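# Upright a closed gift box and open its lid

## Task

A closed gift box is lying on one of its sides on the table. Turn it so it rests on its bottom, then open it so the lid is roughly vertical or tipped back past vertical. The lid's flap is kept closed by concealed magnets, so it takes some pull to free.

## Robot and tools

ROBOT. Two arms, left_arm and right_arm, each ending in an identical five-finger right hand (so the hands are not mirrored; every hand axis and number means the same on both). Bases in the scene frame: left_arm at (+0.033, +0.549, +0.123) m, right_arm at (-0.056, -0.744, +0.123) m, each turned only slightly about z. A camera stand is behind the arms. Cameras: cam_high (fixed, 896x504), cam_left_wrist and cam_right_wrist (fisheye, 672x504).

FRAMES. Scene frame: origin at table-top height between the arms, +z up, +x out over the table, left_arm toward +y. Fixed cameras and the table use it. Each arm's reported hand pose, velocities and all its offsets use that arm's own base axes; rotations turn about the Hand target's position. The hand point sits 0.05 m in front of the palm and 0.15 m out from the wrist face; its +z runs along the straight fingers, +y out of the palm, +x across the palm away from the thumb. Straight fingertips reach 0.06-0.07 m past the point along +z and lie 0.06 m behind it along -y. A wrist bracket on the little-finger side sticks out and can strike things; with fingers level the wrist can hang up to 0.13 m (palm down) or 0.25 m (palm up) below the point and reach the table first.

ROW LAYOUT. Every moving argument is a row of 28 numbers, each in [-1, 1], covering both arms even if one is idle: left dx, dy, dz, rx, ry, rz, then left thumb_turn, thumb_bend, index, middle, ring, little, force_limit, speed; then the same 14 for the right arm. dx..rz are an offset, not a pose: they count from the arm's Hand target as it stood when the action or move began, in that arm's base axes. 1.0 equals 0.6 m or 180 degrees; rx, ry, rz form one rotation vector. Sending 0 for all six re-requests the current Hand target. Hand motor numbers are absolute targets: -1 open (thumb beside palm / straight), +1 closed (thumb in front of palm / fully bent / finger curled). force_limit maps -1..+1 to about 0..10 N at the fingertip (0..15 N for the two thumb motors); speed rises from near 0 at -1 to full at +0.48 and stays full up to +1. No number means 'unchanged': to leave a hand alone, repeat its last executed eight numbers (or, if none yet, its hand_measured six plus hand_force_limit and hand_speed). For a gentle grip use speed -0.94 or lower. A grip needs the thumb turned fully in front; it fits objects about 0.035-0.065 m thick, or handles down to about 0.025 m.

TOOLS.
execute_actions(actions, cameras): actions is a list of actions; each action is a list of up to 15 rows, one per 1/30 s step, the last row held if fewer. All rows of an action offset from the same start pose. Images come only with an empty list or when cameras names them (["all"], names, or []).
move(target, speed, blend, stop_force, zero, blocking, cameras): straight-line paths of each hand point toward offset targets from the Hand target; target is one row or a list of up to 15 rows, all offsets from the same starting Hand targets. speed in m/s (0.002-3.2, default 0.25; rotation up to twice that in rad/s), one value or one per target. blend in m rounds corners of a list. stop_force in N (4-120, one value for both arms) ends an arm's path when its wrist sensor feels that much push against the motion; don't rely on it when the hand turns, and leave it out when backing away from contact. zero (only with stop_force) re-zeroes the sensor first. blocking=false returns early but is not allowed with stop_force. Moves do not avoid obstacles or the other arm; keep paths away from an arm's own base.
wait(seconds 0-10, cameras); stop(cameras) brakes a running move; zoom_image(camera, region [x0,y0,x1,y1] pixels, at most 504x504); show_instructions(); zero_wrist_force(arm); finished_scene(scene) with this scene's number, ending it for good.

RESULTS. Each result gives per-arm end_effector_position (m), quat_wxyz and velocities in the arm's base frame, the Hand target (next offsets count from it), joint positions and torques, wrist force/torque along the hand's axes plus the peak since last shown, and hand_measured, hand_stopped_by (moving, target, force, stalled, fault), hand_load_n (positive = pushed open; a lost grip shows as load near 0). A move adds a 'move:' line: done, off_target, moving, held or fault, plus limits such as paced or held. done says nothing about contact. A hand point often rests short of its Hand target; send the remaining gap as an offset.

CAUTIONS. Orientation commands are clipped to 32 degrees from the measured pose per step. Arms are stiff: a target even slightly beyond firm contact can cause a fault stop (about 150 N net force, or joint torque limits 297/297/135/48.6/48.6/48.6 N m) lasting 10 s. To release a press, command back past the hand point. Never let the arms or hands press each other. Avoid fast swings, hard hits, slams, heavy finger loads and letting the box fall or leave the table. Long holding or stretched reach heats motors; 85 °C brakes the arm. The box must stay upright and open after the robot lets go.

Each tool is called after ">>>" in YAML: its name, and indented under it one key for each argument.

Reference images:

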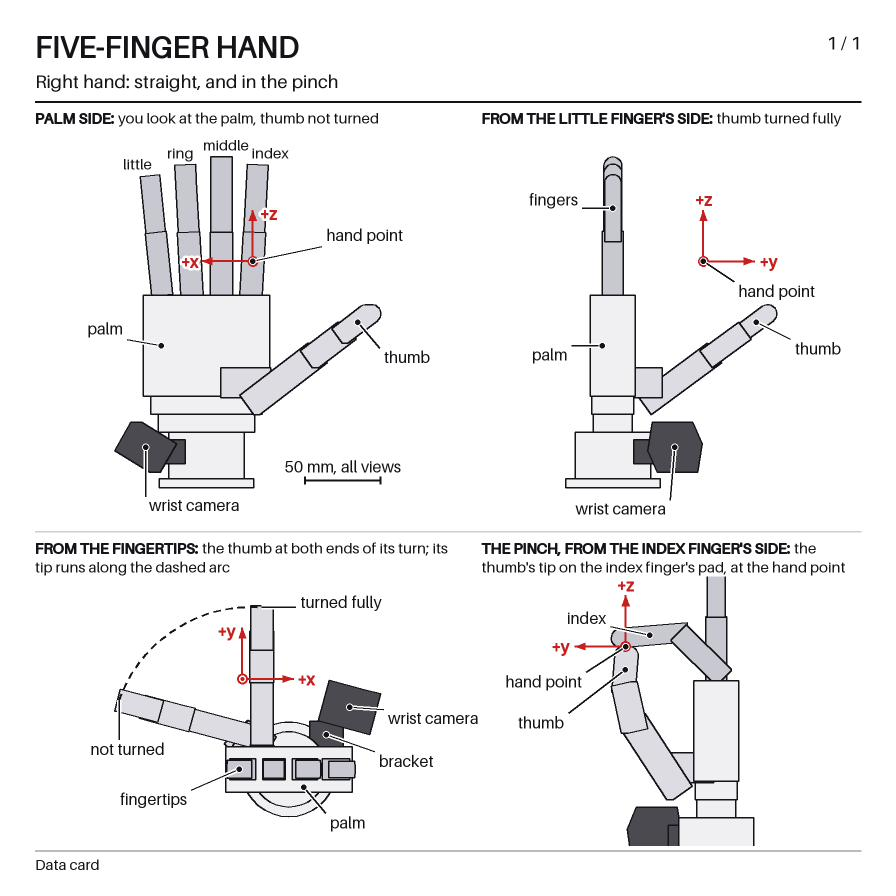

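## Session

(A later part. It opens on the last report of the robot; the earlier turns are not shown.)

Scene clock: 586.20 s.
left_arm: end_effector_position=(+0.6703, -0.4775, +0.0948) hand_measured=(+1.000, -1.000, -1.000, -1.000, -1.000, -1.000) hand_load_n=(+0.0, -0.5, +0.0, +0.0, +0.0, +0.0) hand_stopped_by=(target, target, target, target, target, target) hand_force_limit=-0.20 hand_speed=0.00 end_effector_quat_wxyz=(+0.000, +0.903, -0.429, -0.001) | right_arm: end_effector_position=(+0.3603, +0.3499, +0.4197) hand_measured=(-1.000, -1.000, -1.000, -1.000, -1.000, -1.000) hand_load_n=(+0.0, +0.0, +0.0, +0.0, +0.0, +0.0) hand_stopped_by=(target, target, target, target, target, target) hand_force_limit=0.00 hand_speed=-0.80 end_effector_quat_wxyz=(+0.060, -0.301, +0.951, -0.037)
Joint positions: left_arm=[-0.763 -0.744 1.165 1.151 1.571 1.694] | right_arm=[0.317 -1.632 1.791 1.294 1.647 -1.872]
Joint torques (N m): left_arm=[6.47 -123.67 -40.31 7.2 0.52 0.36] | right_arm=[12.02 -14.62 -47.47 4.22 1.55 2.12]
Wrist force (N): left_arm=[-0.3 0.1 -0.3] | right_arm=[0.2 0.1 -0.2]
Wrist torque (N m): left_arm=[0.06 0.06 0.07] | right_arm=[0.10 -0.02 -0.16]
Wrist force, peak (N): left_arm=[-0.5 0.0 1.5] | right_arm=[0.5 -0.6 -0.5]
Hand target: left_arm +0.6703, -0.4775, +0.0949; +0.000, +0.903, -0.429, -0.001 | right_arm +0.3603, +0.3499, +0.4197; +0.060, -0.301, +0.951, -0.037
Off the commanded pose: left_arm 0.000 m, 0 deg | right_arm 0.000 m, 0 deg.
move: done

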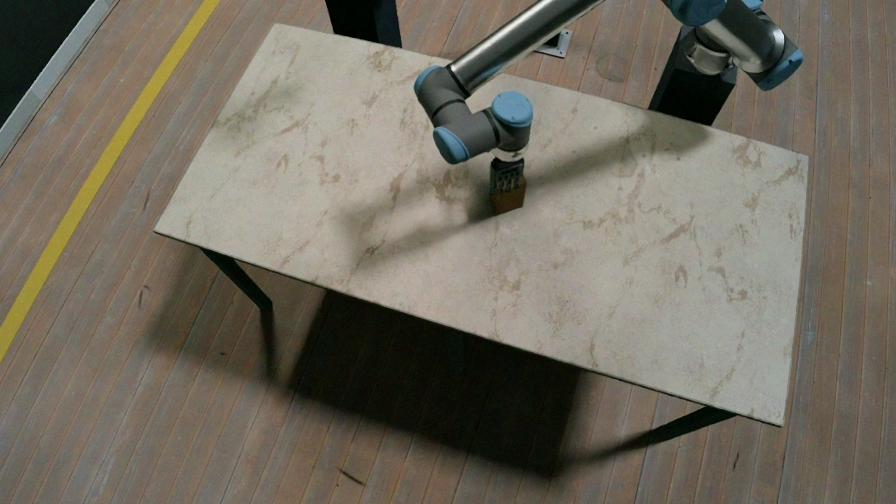

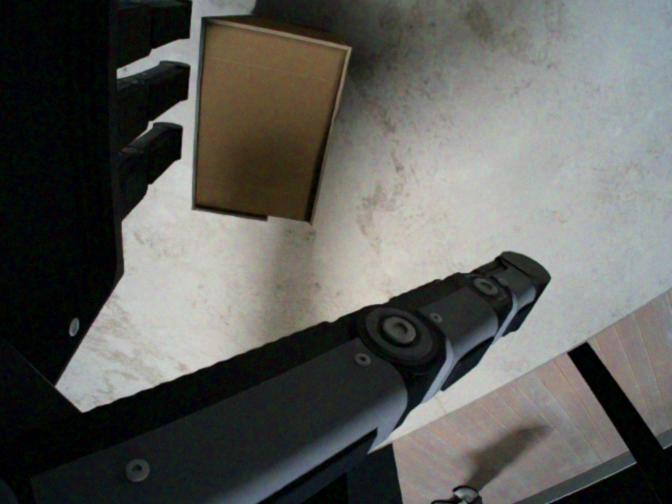

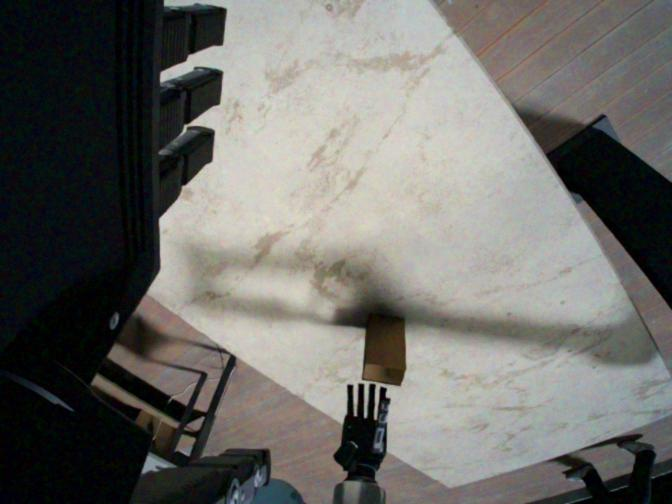

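>>> move:
  target: [0.025,0.0047,0.02,0,0,-0.0389,1,-1,-1,-1,-1,-1,-0.2,0,0,0,0,0,0,0,-1,-1,-1,-1,-1,-1,0,-0.8]
  speed: 0.2
  cameras: ["all"]

>>> zoom_image:
  camera: "cam_high"
  region: [450, 120, 570, 230]

Scene clock: 607.73 s.
left_arm: end_effector_position=(+0.6853, -0.4747, +0.1069) hand_measured=(+1.000, -1.000, -1.000, -1.000, -1.000, -1.000) hand_load_n=(+0.0, +0.0, +0.0, +0.0, +0.0, +0.0) hand_stopped_by=(target, target, target, target, target, target) hand_force_limit=-0.20 hand_speed=0.00 end_effector_quat_wxyz=(+0.000, +0.875, -0.483, -0.001) | right_arm: end_effector_position=(+0.3603, +0.3499, +0.4197) hand_measured=(-1.000, -1.000, -1.000, -1.000, -1.000, -1.000) hand_load_n=(+0.0, +0.0, +0.0, +0.0, +0.0, +0.0) hand_stopped_by=(target, target, target, target, target, target) hand_force_limit=0.00 hand_speed=-0.80 end_effector_quat_wxyz=(+0.060, -0.301, +0.951, -0.037)
Joint positions: left_arm=[-0.755 -0.724 1.105 1.191 1.571 1.825] | right_arm=[0.317 -1.632 1.791 1.294 1.647 -1.872]
Joint torques (N m): left_arm=[15.61 -82.62 -41.91 7.43 3.62 2.36] | right_arm=[12.55 -10.55 -47.82 4.13 1.74 2.19]
Wrist force (N): left_arm=[-0.5 -0.1 0.2] | right_arm=[0.2 -0.4 -0.2]
Wrist torque (N m): left_arm=[-0.02 0.07 -0.26] | right_arm=[0.01 -0.02 -0.18]
Wrist force, peak (N): left_arm=[-1.0 0.1 -0.8] | right_arm=[0.7 -0.3 -0.4]
Hand target: left_arm +0.6853, -0.4747, +0.1069; +0.000, +0.875, -0.483, -0.001 | right_arm +0.3603, +0.3499, +0.4197; +0.060, -0.301, +0.951, -0.037
Off the commanded pose: left_arm 0.000 m, 0 deg | right_arm 0.000 m, 0 deg.
move: done

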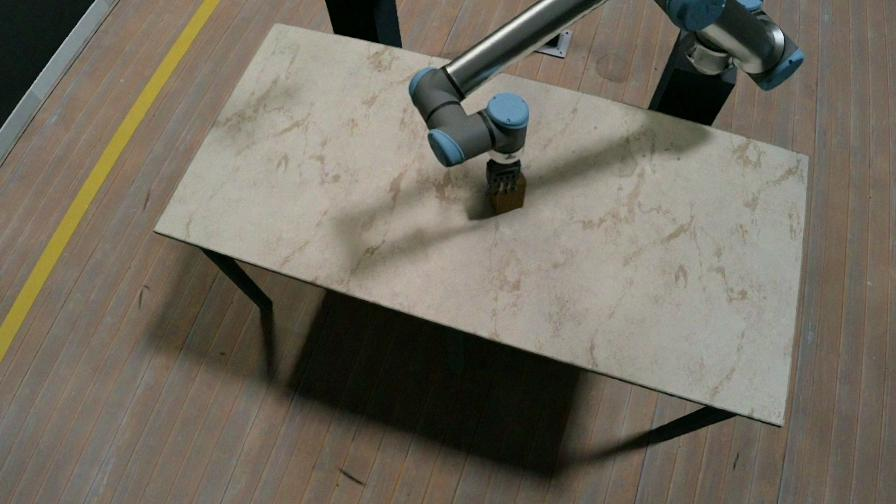

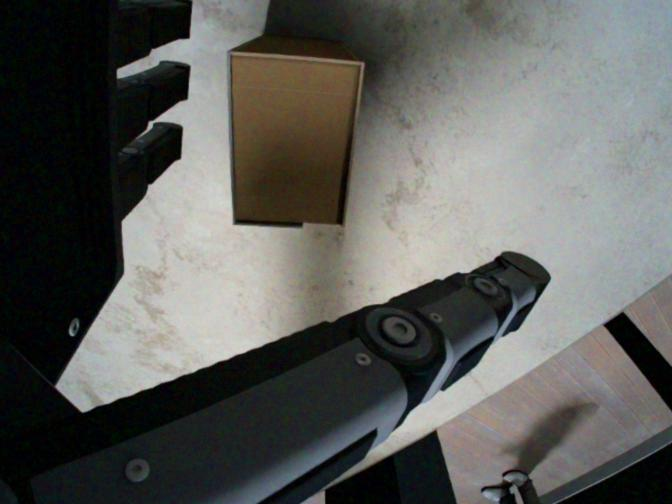

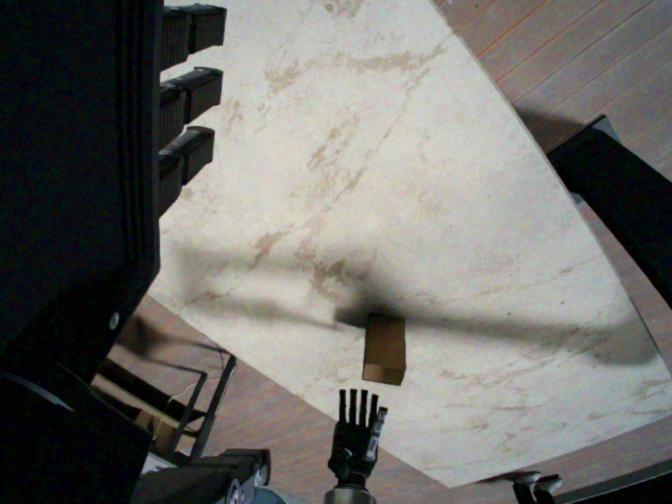

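Scaled by 4.200 from the camera's 896x504 image, which has a finer 1280x720 frame.

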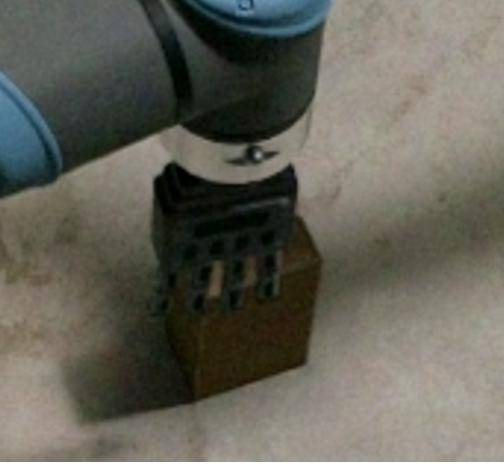

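>>> move:
  target:
    - [-0.0098,-0.0062,-0.09,0,0,0,1,-1,-1,-1,-1,-1,-0.2,-0.5,0,0,0,0,0,0,-1,-1,-1,-1,-1,-1,0,-0.8]
    - [-0.0098,-0.0062,-0.18,0,0,0,1,-1,-1,-1,-1,-1,-0.2,-0.5,0,0,0,0,0,0,-1,-1,-1,-1,-1,-1,0,-0.8]
  speed: [0.1, 0.05]
  stop_force: 6
  cameras: ["all"]

>>> zoom_image:
  camera: "cam_high"
  region: [450, 120, 570, 230]

>>> zoom_image:
  camera: "cam_right_wrist"
  region: [310, 290, 450, 430]

Scene clock: 627.50 s.
left_arm: end_effector_position=(+0.6794, -0.4784, +0.0035) hand_measured=(+1.000, -1.000, -1.000, -1.000, -1.000, -1.000) hand_load_n=(+0.0, +0.0, +0.0, +0.0, +0.0, +0.0) hand_stopped_by=(target, target, target, target, target, target) hand_force_limit=-0.20 hand_speed=-0.50 end_effector_quat_wxyz=(+0.000, +0.875, -0.483, -0.001) | right_arm: end_effector_position=(+0.3603, +0.3499, +0.4197) hand_measured=(-1.000, -1.000, -1.000, -1.000, -1.000, -1.000) hand_load_n=(+0.0, +0.0, +0.0, +0.0, +0.0, +0.0) hand_stopped_by=(target, target, target, target, target, target) hand_force_limit=0.00 hand_speed=-0.80 end_effector_quat_wxyz=(+0.060, -0.301, +0.951, -0.037)
Joint positions: left_arm=[-0.762 -0.648 1.161 1.059 1.571 1.817] | right_arm=[0.317 -1.632 1.791 1.294 1.647 -1.872]
Joint torques (N m): left_arm=[-15.68 -119.06 -31.91 5.67 2.05 -2.03] | right_arm=[12.55 -12.45 -47.94 4.11 1.26 2.03]
Wrist force (N): left_arm=[0.2 -0.6 -10.5] | right_arm=[0.3 0.0 -0.2]
Wrist torque (N m): left_arm=[0.54 0.24 0.09] | right_arm=[0.07 -0.04 -0.15]
Wrist force, peak (N): left_arm=[1.2 -5.5 -75.0] | right_arm=[0.8 -0.4 0.0]
Hand target: left_arm +0.6794, -0.4784, +0.0035; +0.000, +0.875, -0.483, -0.001 (not the last commanded pose) | right_arm +0.3603, +0.3499, +0.4197; +0.060, -0.301, +0.951, -0.037
Off the commanded pose: left_arm 0.005 m, 0 deg | right_arm 0.000 m, 0 deg.
move: contact (left_arm); path passed 1 of 2 targets

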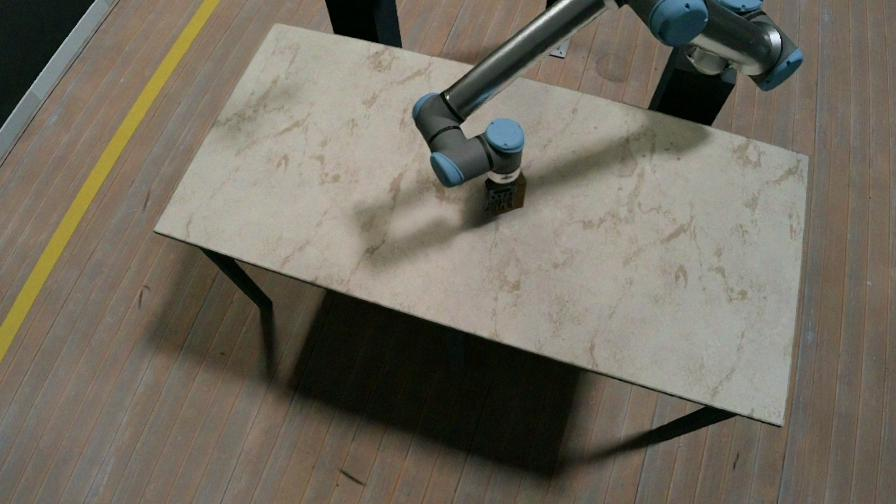

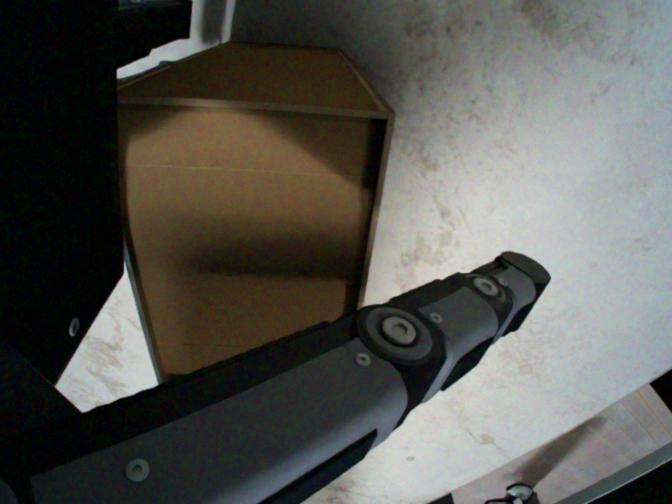

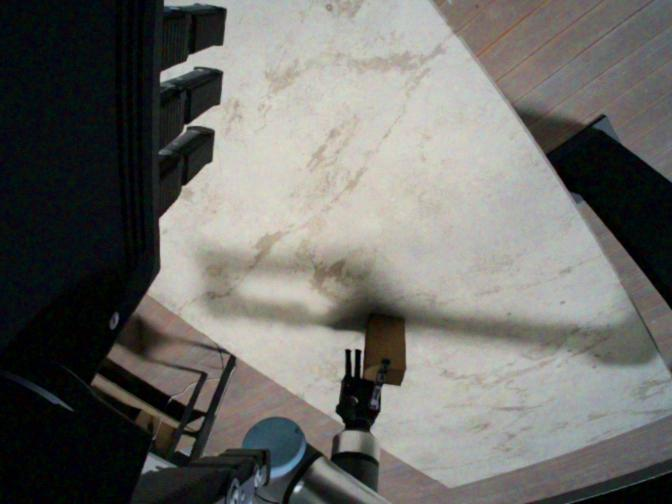

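Scaled by 4.200 from the camera's 896x504 image, which has a finer 1280x720 frame.

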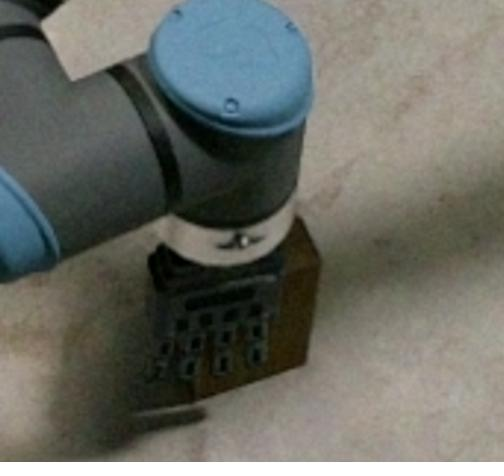

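Scaled by 3.600 from the camera's 672x504 image, which has a finer 960x720 frame.

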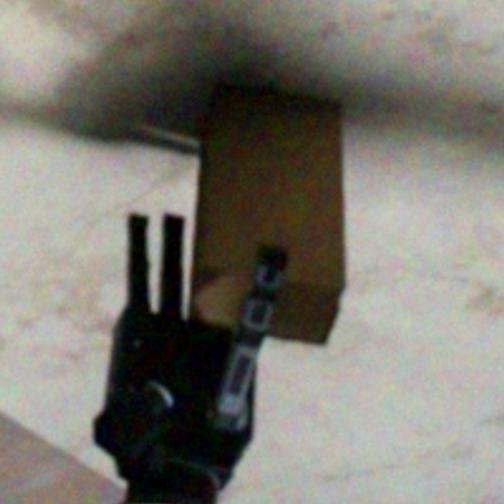

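>>> move:
  target:
    - [0,0,0.025,0,0,0,1,-1,-1,-1,-1,-1,-0.2,-0.5,0,0,0,0,0,0,-1,-1,-1,-1,-1,-1,0,-0.8]
    - [0.0155,0.0097,0.025,0,0,0,1,-1,-1,-1,-1,-1,-0.2,-0.5,0,0,0,0,0,0,-1,-1,-1,-1,-1,-1,0,-0.8]
    - [0.0155,0.0097,-0.013,0,0,0,1,-1,-1,-1,-1,-1,-0.2,-0.5,0,0,0,0,0,0,-1,-1,-1,-1,-1,-1,0,-0.8]
  speed: [0.05,0.05,0.02]
  stop_force: 6
  zero: true
  cameras: ["all"]

>>> zoom_image:
  camera: "cam_right_wrist"
  region: [310, 290, 450, 430]

Scene clock: 667.07 s.
left_arm: end_effector_position=(+0.6794, -0.4784, +0.0036) hand_measured=(+1.000, -1.000, -1.000, -1.000, -1.000, -1.000) hand_load_n=(+0.0, +0.0, +0.0, +0.0, +0.0, +0.0) hand_stopped_by=(target, target, target, target, target, target) hand_force_limit=-0.20 hand_speed=-0.50 end_effector_quat_wxyz=(+0.000, +0.875, -0.483, -0.001) | right_arm: end_effector_position=(+0.3603, +0.3499, +0.4197) hand_measured=(-1.000, -1.000, -1.000, -1.000, -1.000, -1.000) hand_load_n=(+0.0, +0.0, +0.0, +0.0, +0.0, +0.0) hand_stopped_by=(target, target, target, target, target, target) hand_force_limit=0.00 hand_speed=-0.80 end_effector_quat_wxyz=(+0.060, -0.301, +0.951, -0.037)
Joint positions: left_arm=[-0.762 -0.649 1.161 1.06 1.571 1.817] | right_arm=[0.317 -1.632 1.791 1.294 1.647 -1.872]
Joint torques (N m): left_arm=[-10.69 -85.22 -23.86 1.98 2.15 -1.95] | right_arm=[15.46 -11.98 -47.17 4.51 1.5 2.43]
Wrist force (N): left_arm=[-0.3 -0.3 -0.4] | right_arm=[0.3 -0.1 0.0]
Wrist torque (N m): left_arm=[0.00 0.07 0.07] | right_arm=[0.04 -0.04 -0.15]
Wrist force, peak (N): left_arm=[0.0 -0.9 -10.3] | right_arm=[0.7 0.1 -0.6]
Hand target: left_arm +0.6794, -0.4784, +0.0036; +0.000, +0.875, -0.483, -0.001 (not the last commanded pose) | right_arm +0.3603, +0.3499, +0.4197; +0.060, -0.301, +0.951, -0.037
Off the commanded pose: left_arm 0.014 m, 0 deg | right_arm 0.000 m, 0 deg.
move: contact (left_arm); path passed 0 of 3 targets

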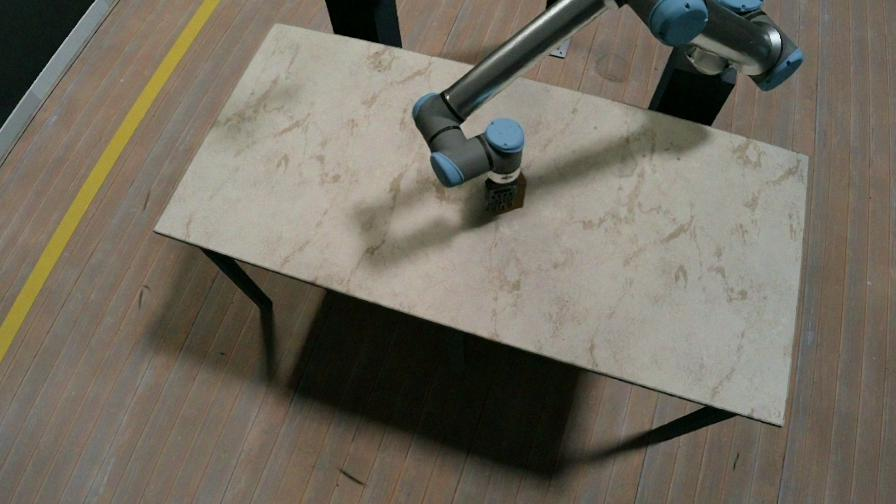

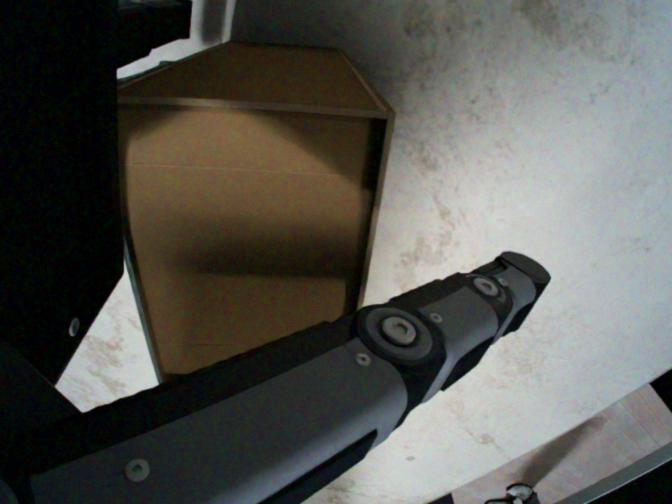

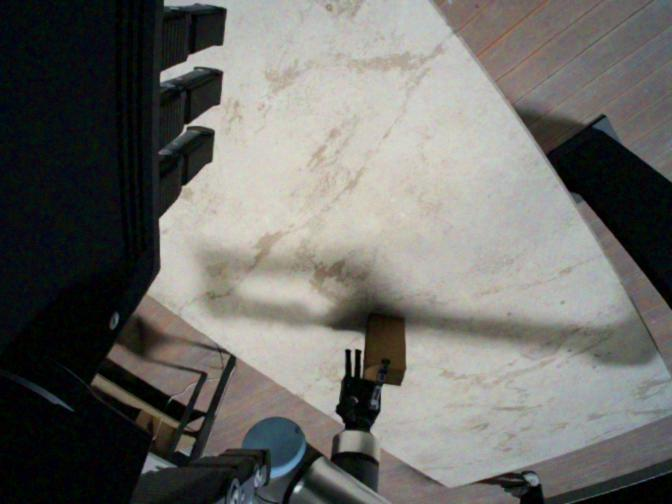

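Scaled by 3.600 from the camera's 672x504 image, which has a finer 960x720 frame.

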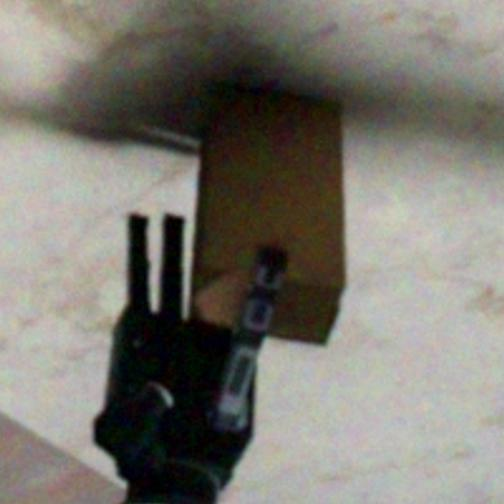

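>>> move:
  target:
    - [0,0,0.025,0,0,0,1,-1,-1,-1,-1,-1,-0.2,-0.5,0,0,0,0,0,0,-1,-1,-1,-1,-1,-1,0,-0.8]
    - [0.0155,0.0097,0.025,0,0,0,1,-1,-1,-1,-1,-1,-0.2,-0.5,0,0,0,0,0,0,-1,-1,-1,-1,-1,-1,0,-0.8]
  speed: 0.06
  cameras: ["all"]

>>> move:
  target: [0,0,-0.037,0,0,0,1,-1,-1,-1,-1,-1,-0.2,-0.5,0,0,0,0,0,0,-1,-1,-1,-1,-1,-1,0,-0.8]
  speed: 0.02
  stop_force: 6
  cameras: ["all"]

Scene clock: 678.87 s.
left_arm: end_effector_position=(+0.6886, -0.4727, +0.0186) hand_measured=(+1.000, -1.000, -1.000, -1.000, -1.000, -1.000) hand_load_n=(+0.0, +0.0, +0.0, +0.0, +0.0, +0.0) hand_stopped_by=(target, target, target, target, target, target) hand_force_limit=-0.20 hand_speed=-0.50 end_effector_quat_wxyz=(+0.000, +0.875, -0.483, -0.001) | right_arm: end_effector_position=(+0.3603, +0.3499, +0.4197) hand_measured=(-1.000, -1.000, -1.000, -1.000, -1.000, -1.000) hand_load_n=(+0.0, +0.0, +0.0, +0.0, +0.0, +0.0) hand_stopped_by=(target, target, target, target, target, target) hand_force_limit=0.00 hand_speed=-0.80 end_effector_quat_wxyz=(+0.060, -0.301, +0.951, -0.037)
Joint positions: left_arm=[-0.75 -0.654 1.141 1.084 1.571 1.829] | right_arm=[0.317 -1.632 1.791 1.294 1.647 -1.872]
Joint torques (N m): left_arm=[15.19 -83.69 -35.77 7.64 0.63 2.83] | right_arm=[13.89 -11.97 -47.19 3.98 1.53 1.97]
Wrist force (N): left_arm=[-0.5 -0.2 -0.6] | right_arm=[0.2 0.1 -0.3]
Wrist torque (N m): left_arm=[0.03 0.10 -0.25] | right_arm=[0.08 -0.03 -0.15]
Wrist force, peak (N): left_arm=[-0.8 -0.3 -0.6] | right_arm=[0.6 0.1 -0.5]
Hand target: left_arm +0.6887, -0.4726, +0.0186; +0.000, +0.875, -0.483, -0.001 | right_arm +0.3603, +0.3499, +0.4197; +0.060, -0.301, +0.951, -0.037
Off the commanded pose: left_arm 0.000 m, 0 deg | right_arm 0.000 m, 0 deg.
move: done

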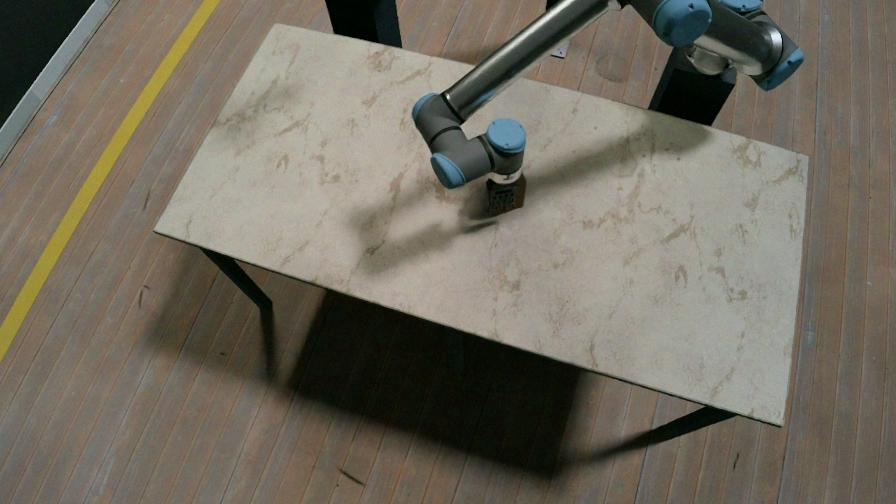

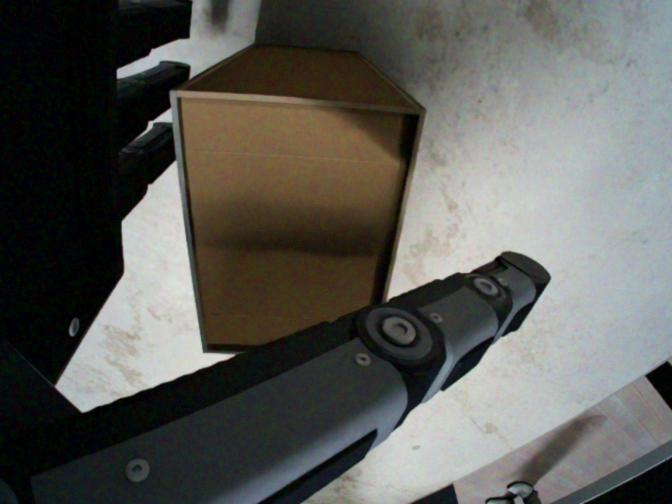

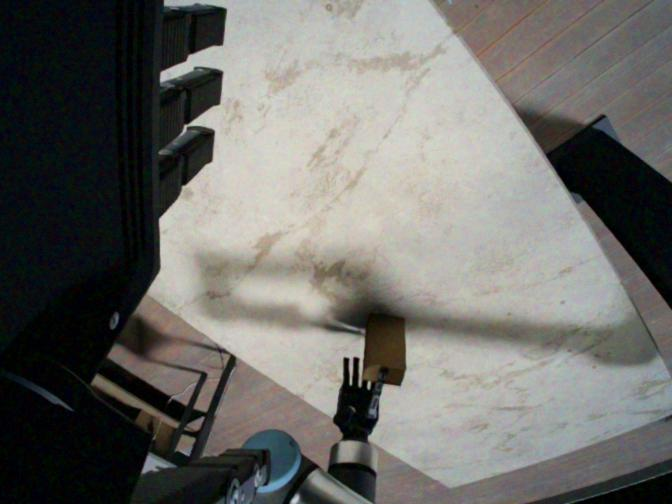

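Scene clock: 680.80 s.
left_arm: end_effector_position=(+0.6887, -0.4726, -0.0036) hand_measured=(+1.000, -1.000, -1.000, -1.000, -1.000, -1.000) hand_load_n=(+0.0, +0.0, +0.0, +0.0, +0.0, +0.0) hand_stopped_by=(target, target, target, target, target, target) hand_force_limit=-0.20 hand_speed=-0.50 end_effector_quat_wxyz=(+0.000, +0.875, -0.483, -0.001) | right_arm: end_effector_position=(+0.3603, +0.3499, +0.4197) hand_measured=(-1.000, -1.000, -1.000, -1.000, -1.000, -1.000) hand_load_n=(+0.0, +0.0, +0.0, +0.0, +0.0, +0.0) hand_stopped_by=(target, target, target, target, target, target) hand_force_limit=0.00 hand_speed=-0.80 end_effector_quat_wxyz=(+0.060, -0.301, +0.951, -0.037)
Joint positions: left_arm=[-0.75 -0.635 1.148 1.059 1.571 1.829] | right_arm=[0.317 -1.632 1.791 1.294 1.647 -1.872]
Joint torques (N m): left_arm=[15.97 -85.89 -24.14 1.87 -2.41 2.4] | right_arm=[13.21 -13.55 -48.33 4.72 1.37 1.98]
Wrist force (N): left_arm=[-0.5 0.0 -0.1] | right_arm=[0.3 0.0 -0.4]
Wrist torque (N m): left_arm=[0.03 0.08 -0.26] | right_arm=[0.08 -0.04 -0.15]
Wrist force, peak (N): left_arm=[-0.3 -0.5 -0.9] | right_arm=[0.7 -0.7 -0.4]
Hand target: left_arm +0.6887, -0.4726, -0.0036; +0.000, +0.875, -0.483, -0.001 | right_arm +0.3603, +0.3499, +0.4197; +0.060, -0.301, +0.951, -0.037
Off the commanded pose: left_arm 0.000 m, 0 deg | right_arm 0.000 m, 0 deg.
move: done

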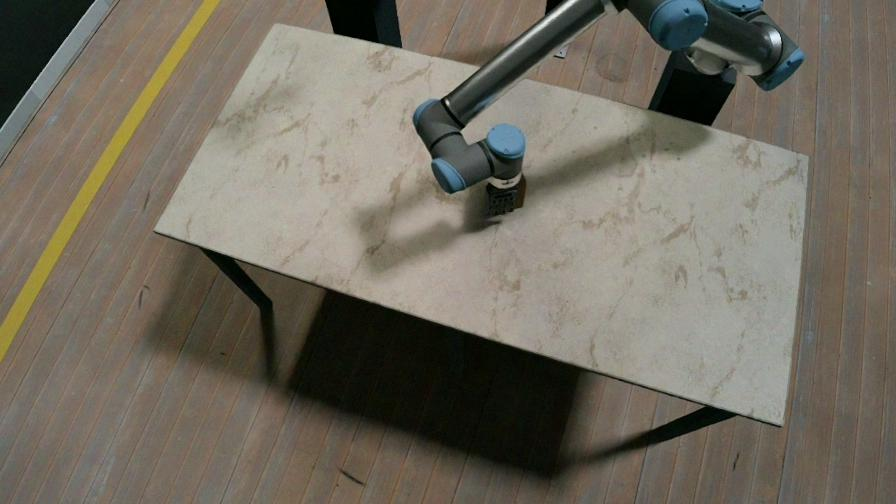

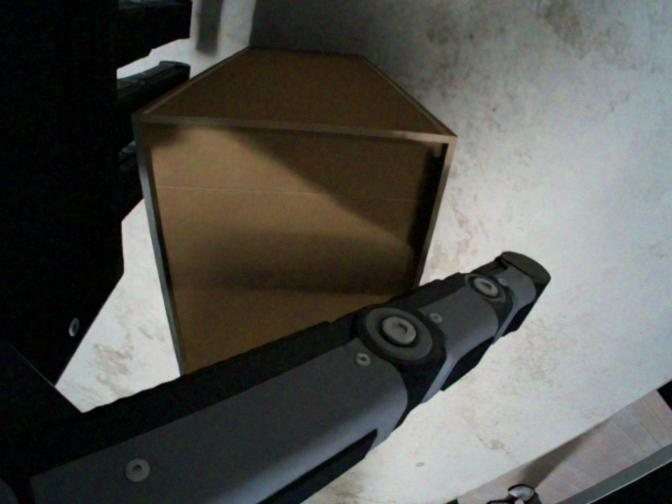

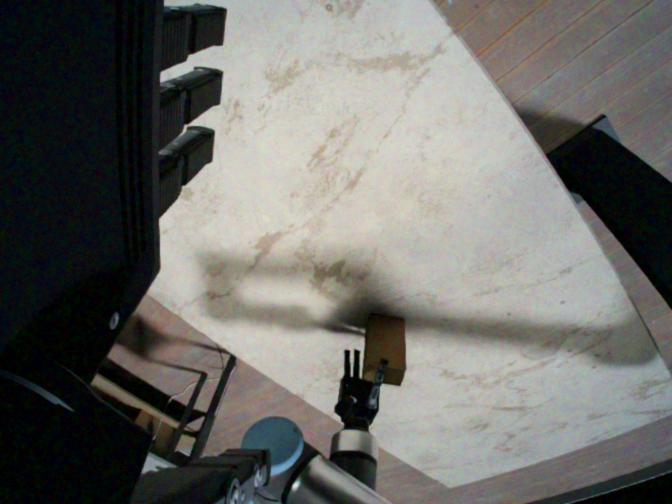

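>>> move:
  target: [-0.0142,-0.0088,-0.006,0,0,0,1,-1,-1,-1,-1,-1,-0.2,-0.5,0,0,0,0,0,0,-1,-1,-1,-1,-1,-1,0,-0.8]
  speed: 0.03

>>> move:
  target: [0,0,0,0,0,0,1,0.1,-1,-1,-1,-1,-0.2,-0.92,0,0,0,0,0,0,-1,-1,-1,-1,-1,-1,0,-0.8]
  cameras: ["all"]

>>> zoom_image:
  camera: "cam_right_wrist"
  region: [310, 290, 450, 430]

Scene clock: 692.83 s.
left_arm: end_effector_position=(+0.6802, -0.4778, -0.0072) hand_measured=(+1.000, -1.000, -1.000, -1.000, -1.000, -1.000) hand_load_n=(+0.0, -0.5, +0.0, +0.0, +0.0, +0.0) hand_stopped_by=(target, target, target, target, target, target) hand_force_limit=-0.20 hand_speed=-0.50 end_effector_quat_wxyz=(+0.000, +0.875, -0.483, -0.001) | right_arm: end_effector_position=(+0.3603, +0.3499, +0.4197) hand_measured=(-1.000, -1.000, -1.000, -1.000, -1.000, -1.000) hand_load_n=(+0.0, +0.5, +0.0, +0.0, +0.0, +0.0) hand_stopped_by=(target, target, target, target, target, target) hand_force_limit=0.00 hand_speed=-0.80 end_effector_quat_wxyz=(+0.060, -0.301, +0.951, -0.037)
Joint positions: left_arm=[-0.761 -0.638 1.162 1.048 1.571 1.818] | right_arm=[0.317 -1.632 1.791 1.294 1.647 -1.872]
Joint torques (N m): left_arm=[-12.07 -128.71 -22.3 2.21 -1.4 -3.03] | right_arm=[13.06 -13.12 -47.07 4.39 1.29 1.74]
Wrist force (N): left_arm=[-0.5 -0.7 -0.2] | right_arm=[0.3 -0.2 0.1]
Wrist torque (N m): left_arm=[-0.05 0.08 0.04] | right_arm=[0.01 -0.05 -0.17]
Wrist force, peak (N): left_arm=[-0.8 -0.2 -0.6] | right_arm=[0.6 -0.2 -0.6]
Hand target: left_arm +0.6801, -0.4779, -0.0072; +0.000, +0.875, -0.483, -0.001 | right_arm +0.3603, +0.3499, +0.4197; +0.060, -0.301, +0.951, -0.037
Off the commanded pose: left_arm 0.000 m, 0 deg | right_arm 0.000 m, 0 deg.
move: done

Scene clock: 695.77 s.
left_arm: end_effector_position=(+0.6801, -0.4779, -0.0072) hand_measured=(+1.000, -0.692, -1.000, -1.000, -1.000, -1.000) hand_load_n=(+1.0, +5.5, +0.0, +0.0, +0.0, +0.0) hand_stopped_by=(target, force, target, target, target, target) hand_force_limit=-0.20 hand_speed=-0.92 end_effector_quat_wxyz=(+0.000, +0.875, -0.483, -0.001) | right_arm: end_effector_position=(+0.3603, +0.3499, +0.4197) hand_measured=(-1.000, -1.000, -1.000, -1.000, -1.000, -1.000) hand_load_n=(+0.5, +0.0, +0.0, +0.5, +0.0, +0.0) hand_stopped_by=(target, target, target, target, target, target) hand_force_limit=0.00 hand_speed=-0.80 end_effector_quat_wxyz=(+0.060, -0.301, +0.951, -0.037)
Joint positions: left_arm=[-0.761 -0.638 1.163 1.048 1.571 1.818] | right_arm=[0.317 -1.632 1.791 1.294 1.647 -1.872]
Joint torques (N m): left_arm=[-15.09 -120.09 -23.87 1.93 2.79 -2.03] | right_arm=[14.51 -14.32 -47.97 4.48 0.97 1.95]
Wrist force (N): left_arm=[-0.5 -0.3 -6.6] | right_arm=[0.2 0.1 -0.2]
Wrist torque (N m): left_arm=[-0.11 0.12 -0.01] | right_arm=[0.09 -0.03 -0.15]
Wrist force, peak (N): left_arm=[-0.4 -0.3 -6.9] | right_arm=[0.0 -0.8 -0.4]
Hand target: left_arm +0.6801, -0.4779, -0.0072; +0.000, +0.875, -0.483, -0.001 | right_arm +0.3603, +0.3499, +0.4197; +0.060, -0.301, +0.951, -0.037
Off the commanded pose: left_arm 0.000 m, 0 deg | right_arm 0.000 m, 0 deg.
move: done

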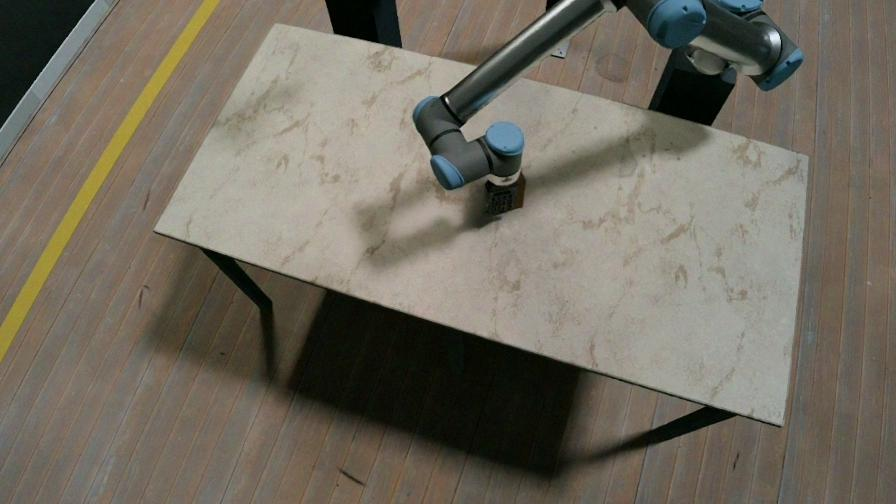

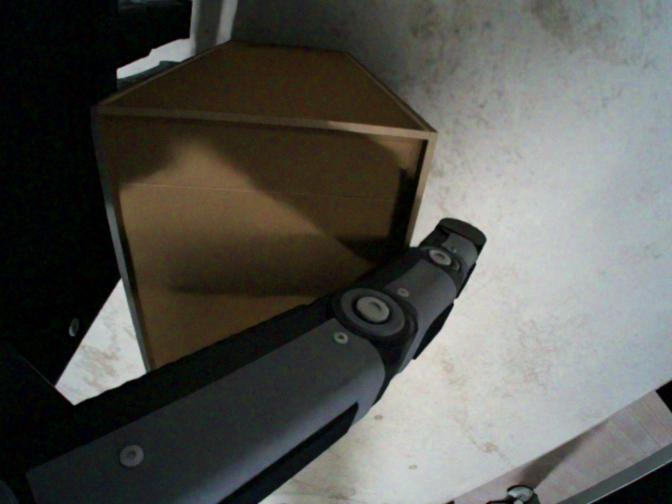

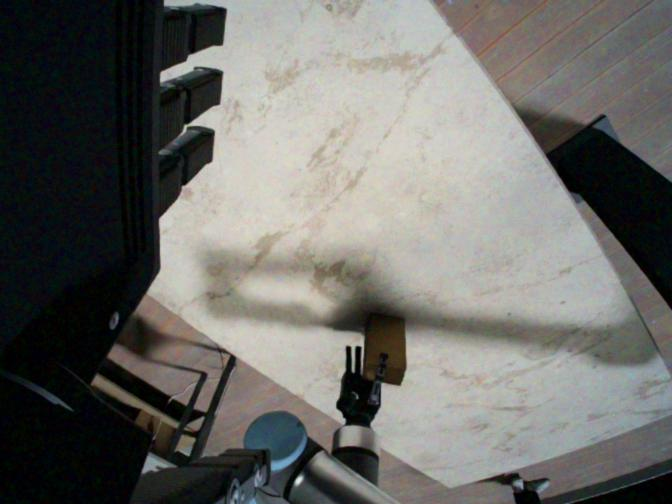

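Scaled by 3.600 from the camera's 672x504 image, which has a finer 960x720 frame.

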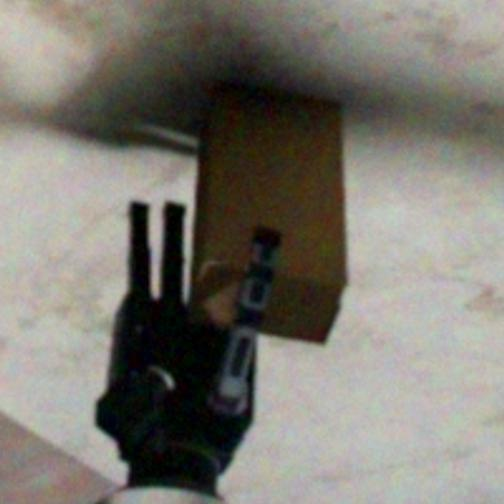

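>>> move:
  target: [0,0,0.004,0,0,-0.2778,1,0.1,-1,-1,-1,-1,-0.2,-0.92,0,0,0,0,0,0,-1,-1,-1,-1,-1,-1,0,-0.8]
  speed: 0.2
  cameras: ["all"]

>>> zoom_image:
  camera: "cam_right_wrist"
  region: [310, 290, 450, 430]

>>> zoom_image:
  camera: "cam_high"
  region: [450, 120, 570, 230]

Scene clock: 752.63 s.
left_arm: end_effector_position=(+0.6802, -0.4779, -0.0048) hand_measured=(+1.000, -0.690, -1.000, -1.000, -1.000, -1.000) hand_load_n=(+0.0, +0.0, +0.0, +0.0, +0.0, +0.0) hand_stopped_by=(target, force, target, target, target, target) hand_force_limit=-0.20 hand_speed=-0.92 end_effector_quat_wxyz=(+0.000, -0.589, +0.808, +0.001) | right_arm: end_effector_position=(+0.3603, +0.3499, +0.4197) hand_measured=(-1.000, -1.000, -1.000, -1.000, -1.000, -1.000) hand_load_n=(+0.0, +0.0, +0.0, +0.0, +0.0, +0.0) hand_stopped_by=(target, target, target, target, target, target) hand_force_limit=0.00 hand_speed=-0.80 end_effector_quat_wxyz=(+0.060, -0.301, +0.951, -0.037)
Joint positions: left_arm=[-0.821 -0.618 1.118 1.072 1.57 2.632] | right_arm=[0.317 -1.632 1.791 1.294 1.647 -1.872]
Joint torques (N m): left_arm=[-15.5 -130.47 -24.49 1.81 3.72 2.8] | right_arm=[11.84 -11.69 -47.59 4.11 1.11 1.97]
Wrist force (N): left_arm=[-0.4 -0.5 0.4] | right_arm=[0.1 0.0 0.2]
Wrist torque (N m): left_arm=[-0.07 0.04 -0.29] | right_arm=[0.05 -0.02 -0.16]
Wrist force, peak (N): left_arm=[-0.2 -0.5 -7.2] | right_arm=[0.6 -0.2 -0.7]
Hand target: left_arm +0.6801, -0.4779, -0.0048; +0.000, -0.589, +0.808, +0.001 | right_arm +0.3603, +0.3499, +0.4197; +0.060, -0.301, +0.951, -0.037
Off the commanded pose: left_arm 0.000 m, 0 deg | right_arm 0.000 m, 0 deg.
move: done

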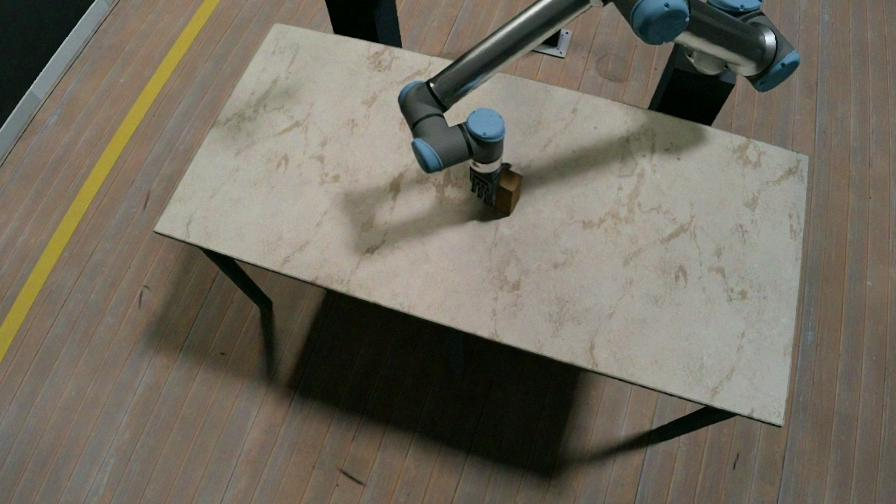

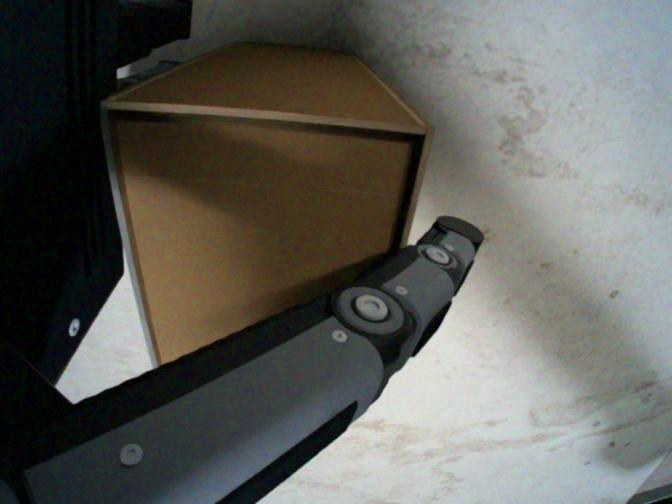

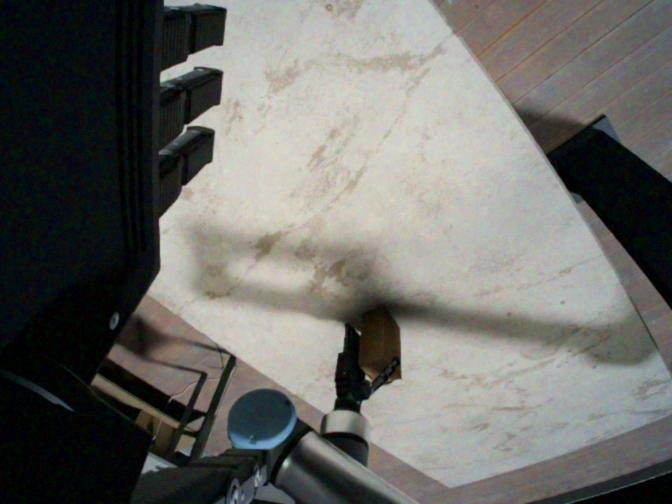

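Scaled by 3.600 from the camera's 672x504 image, which has a finer 960x720 frame.

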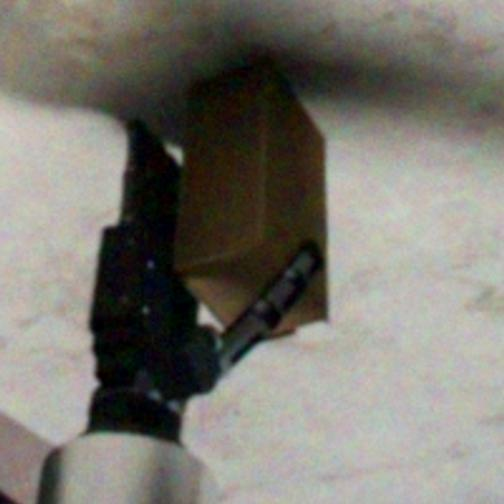

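Scaled by 4.200 from the camera's 896x504 image, which has a finer 1280x720 frame.

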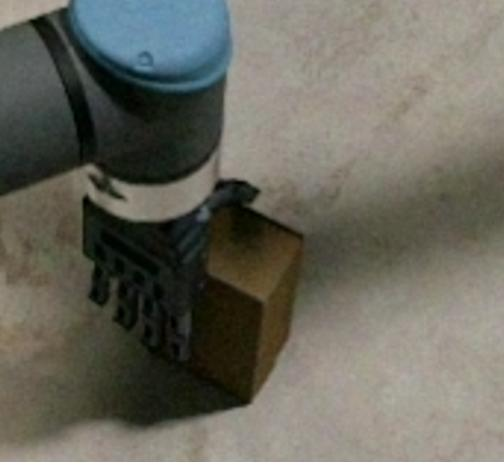

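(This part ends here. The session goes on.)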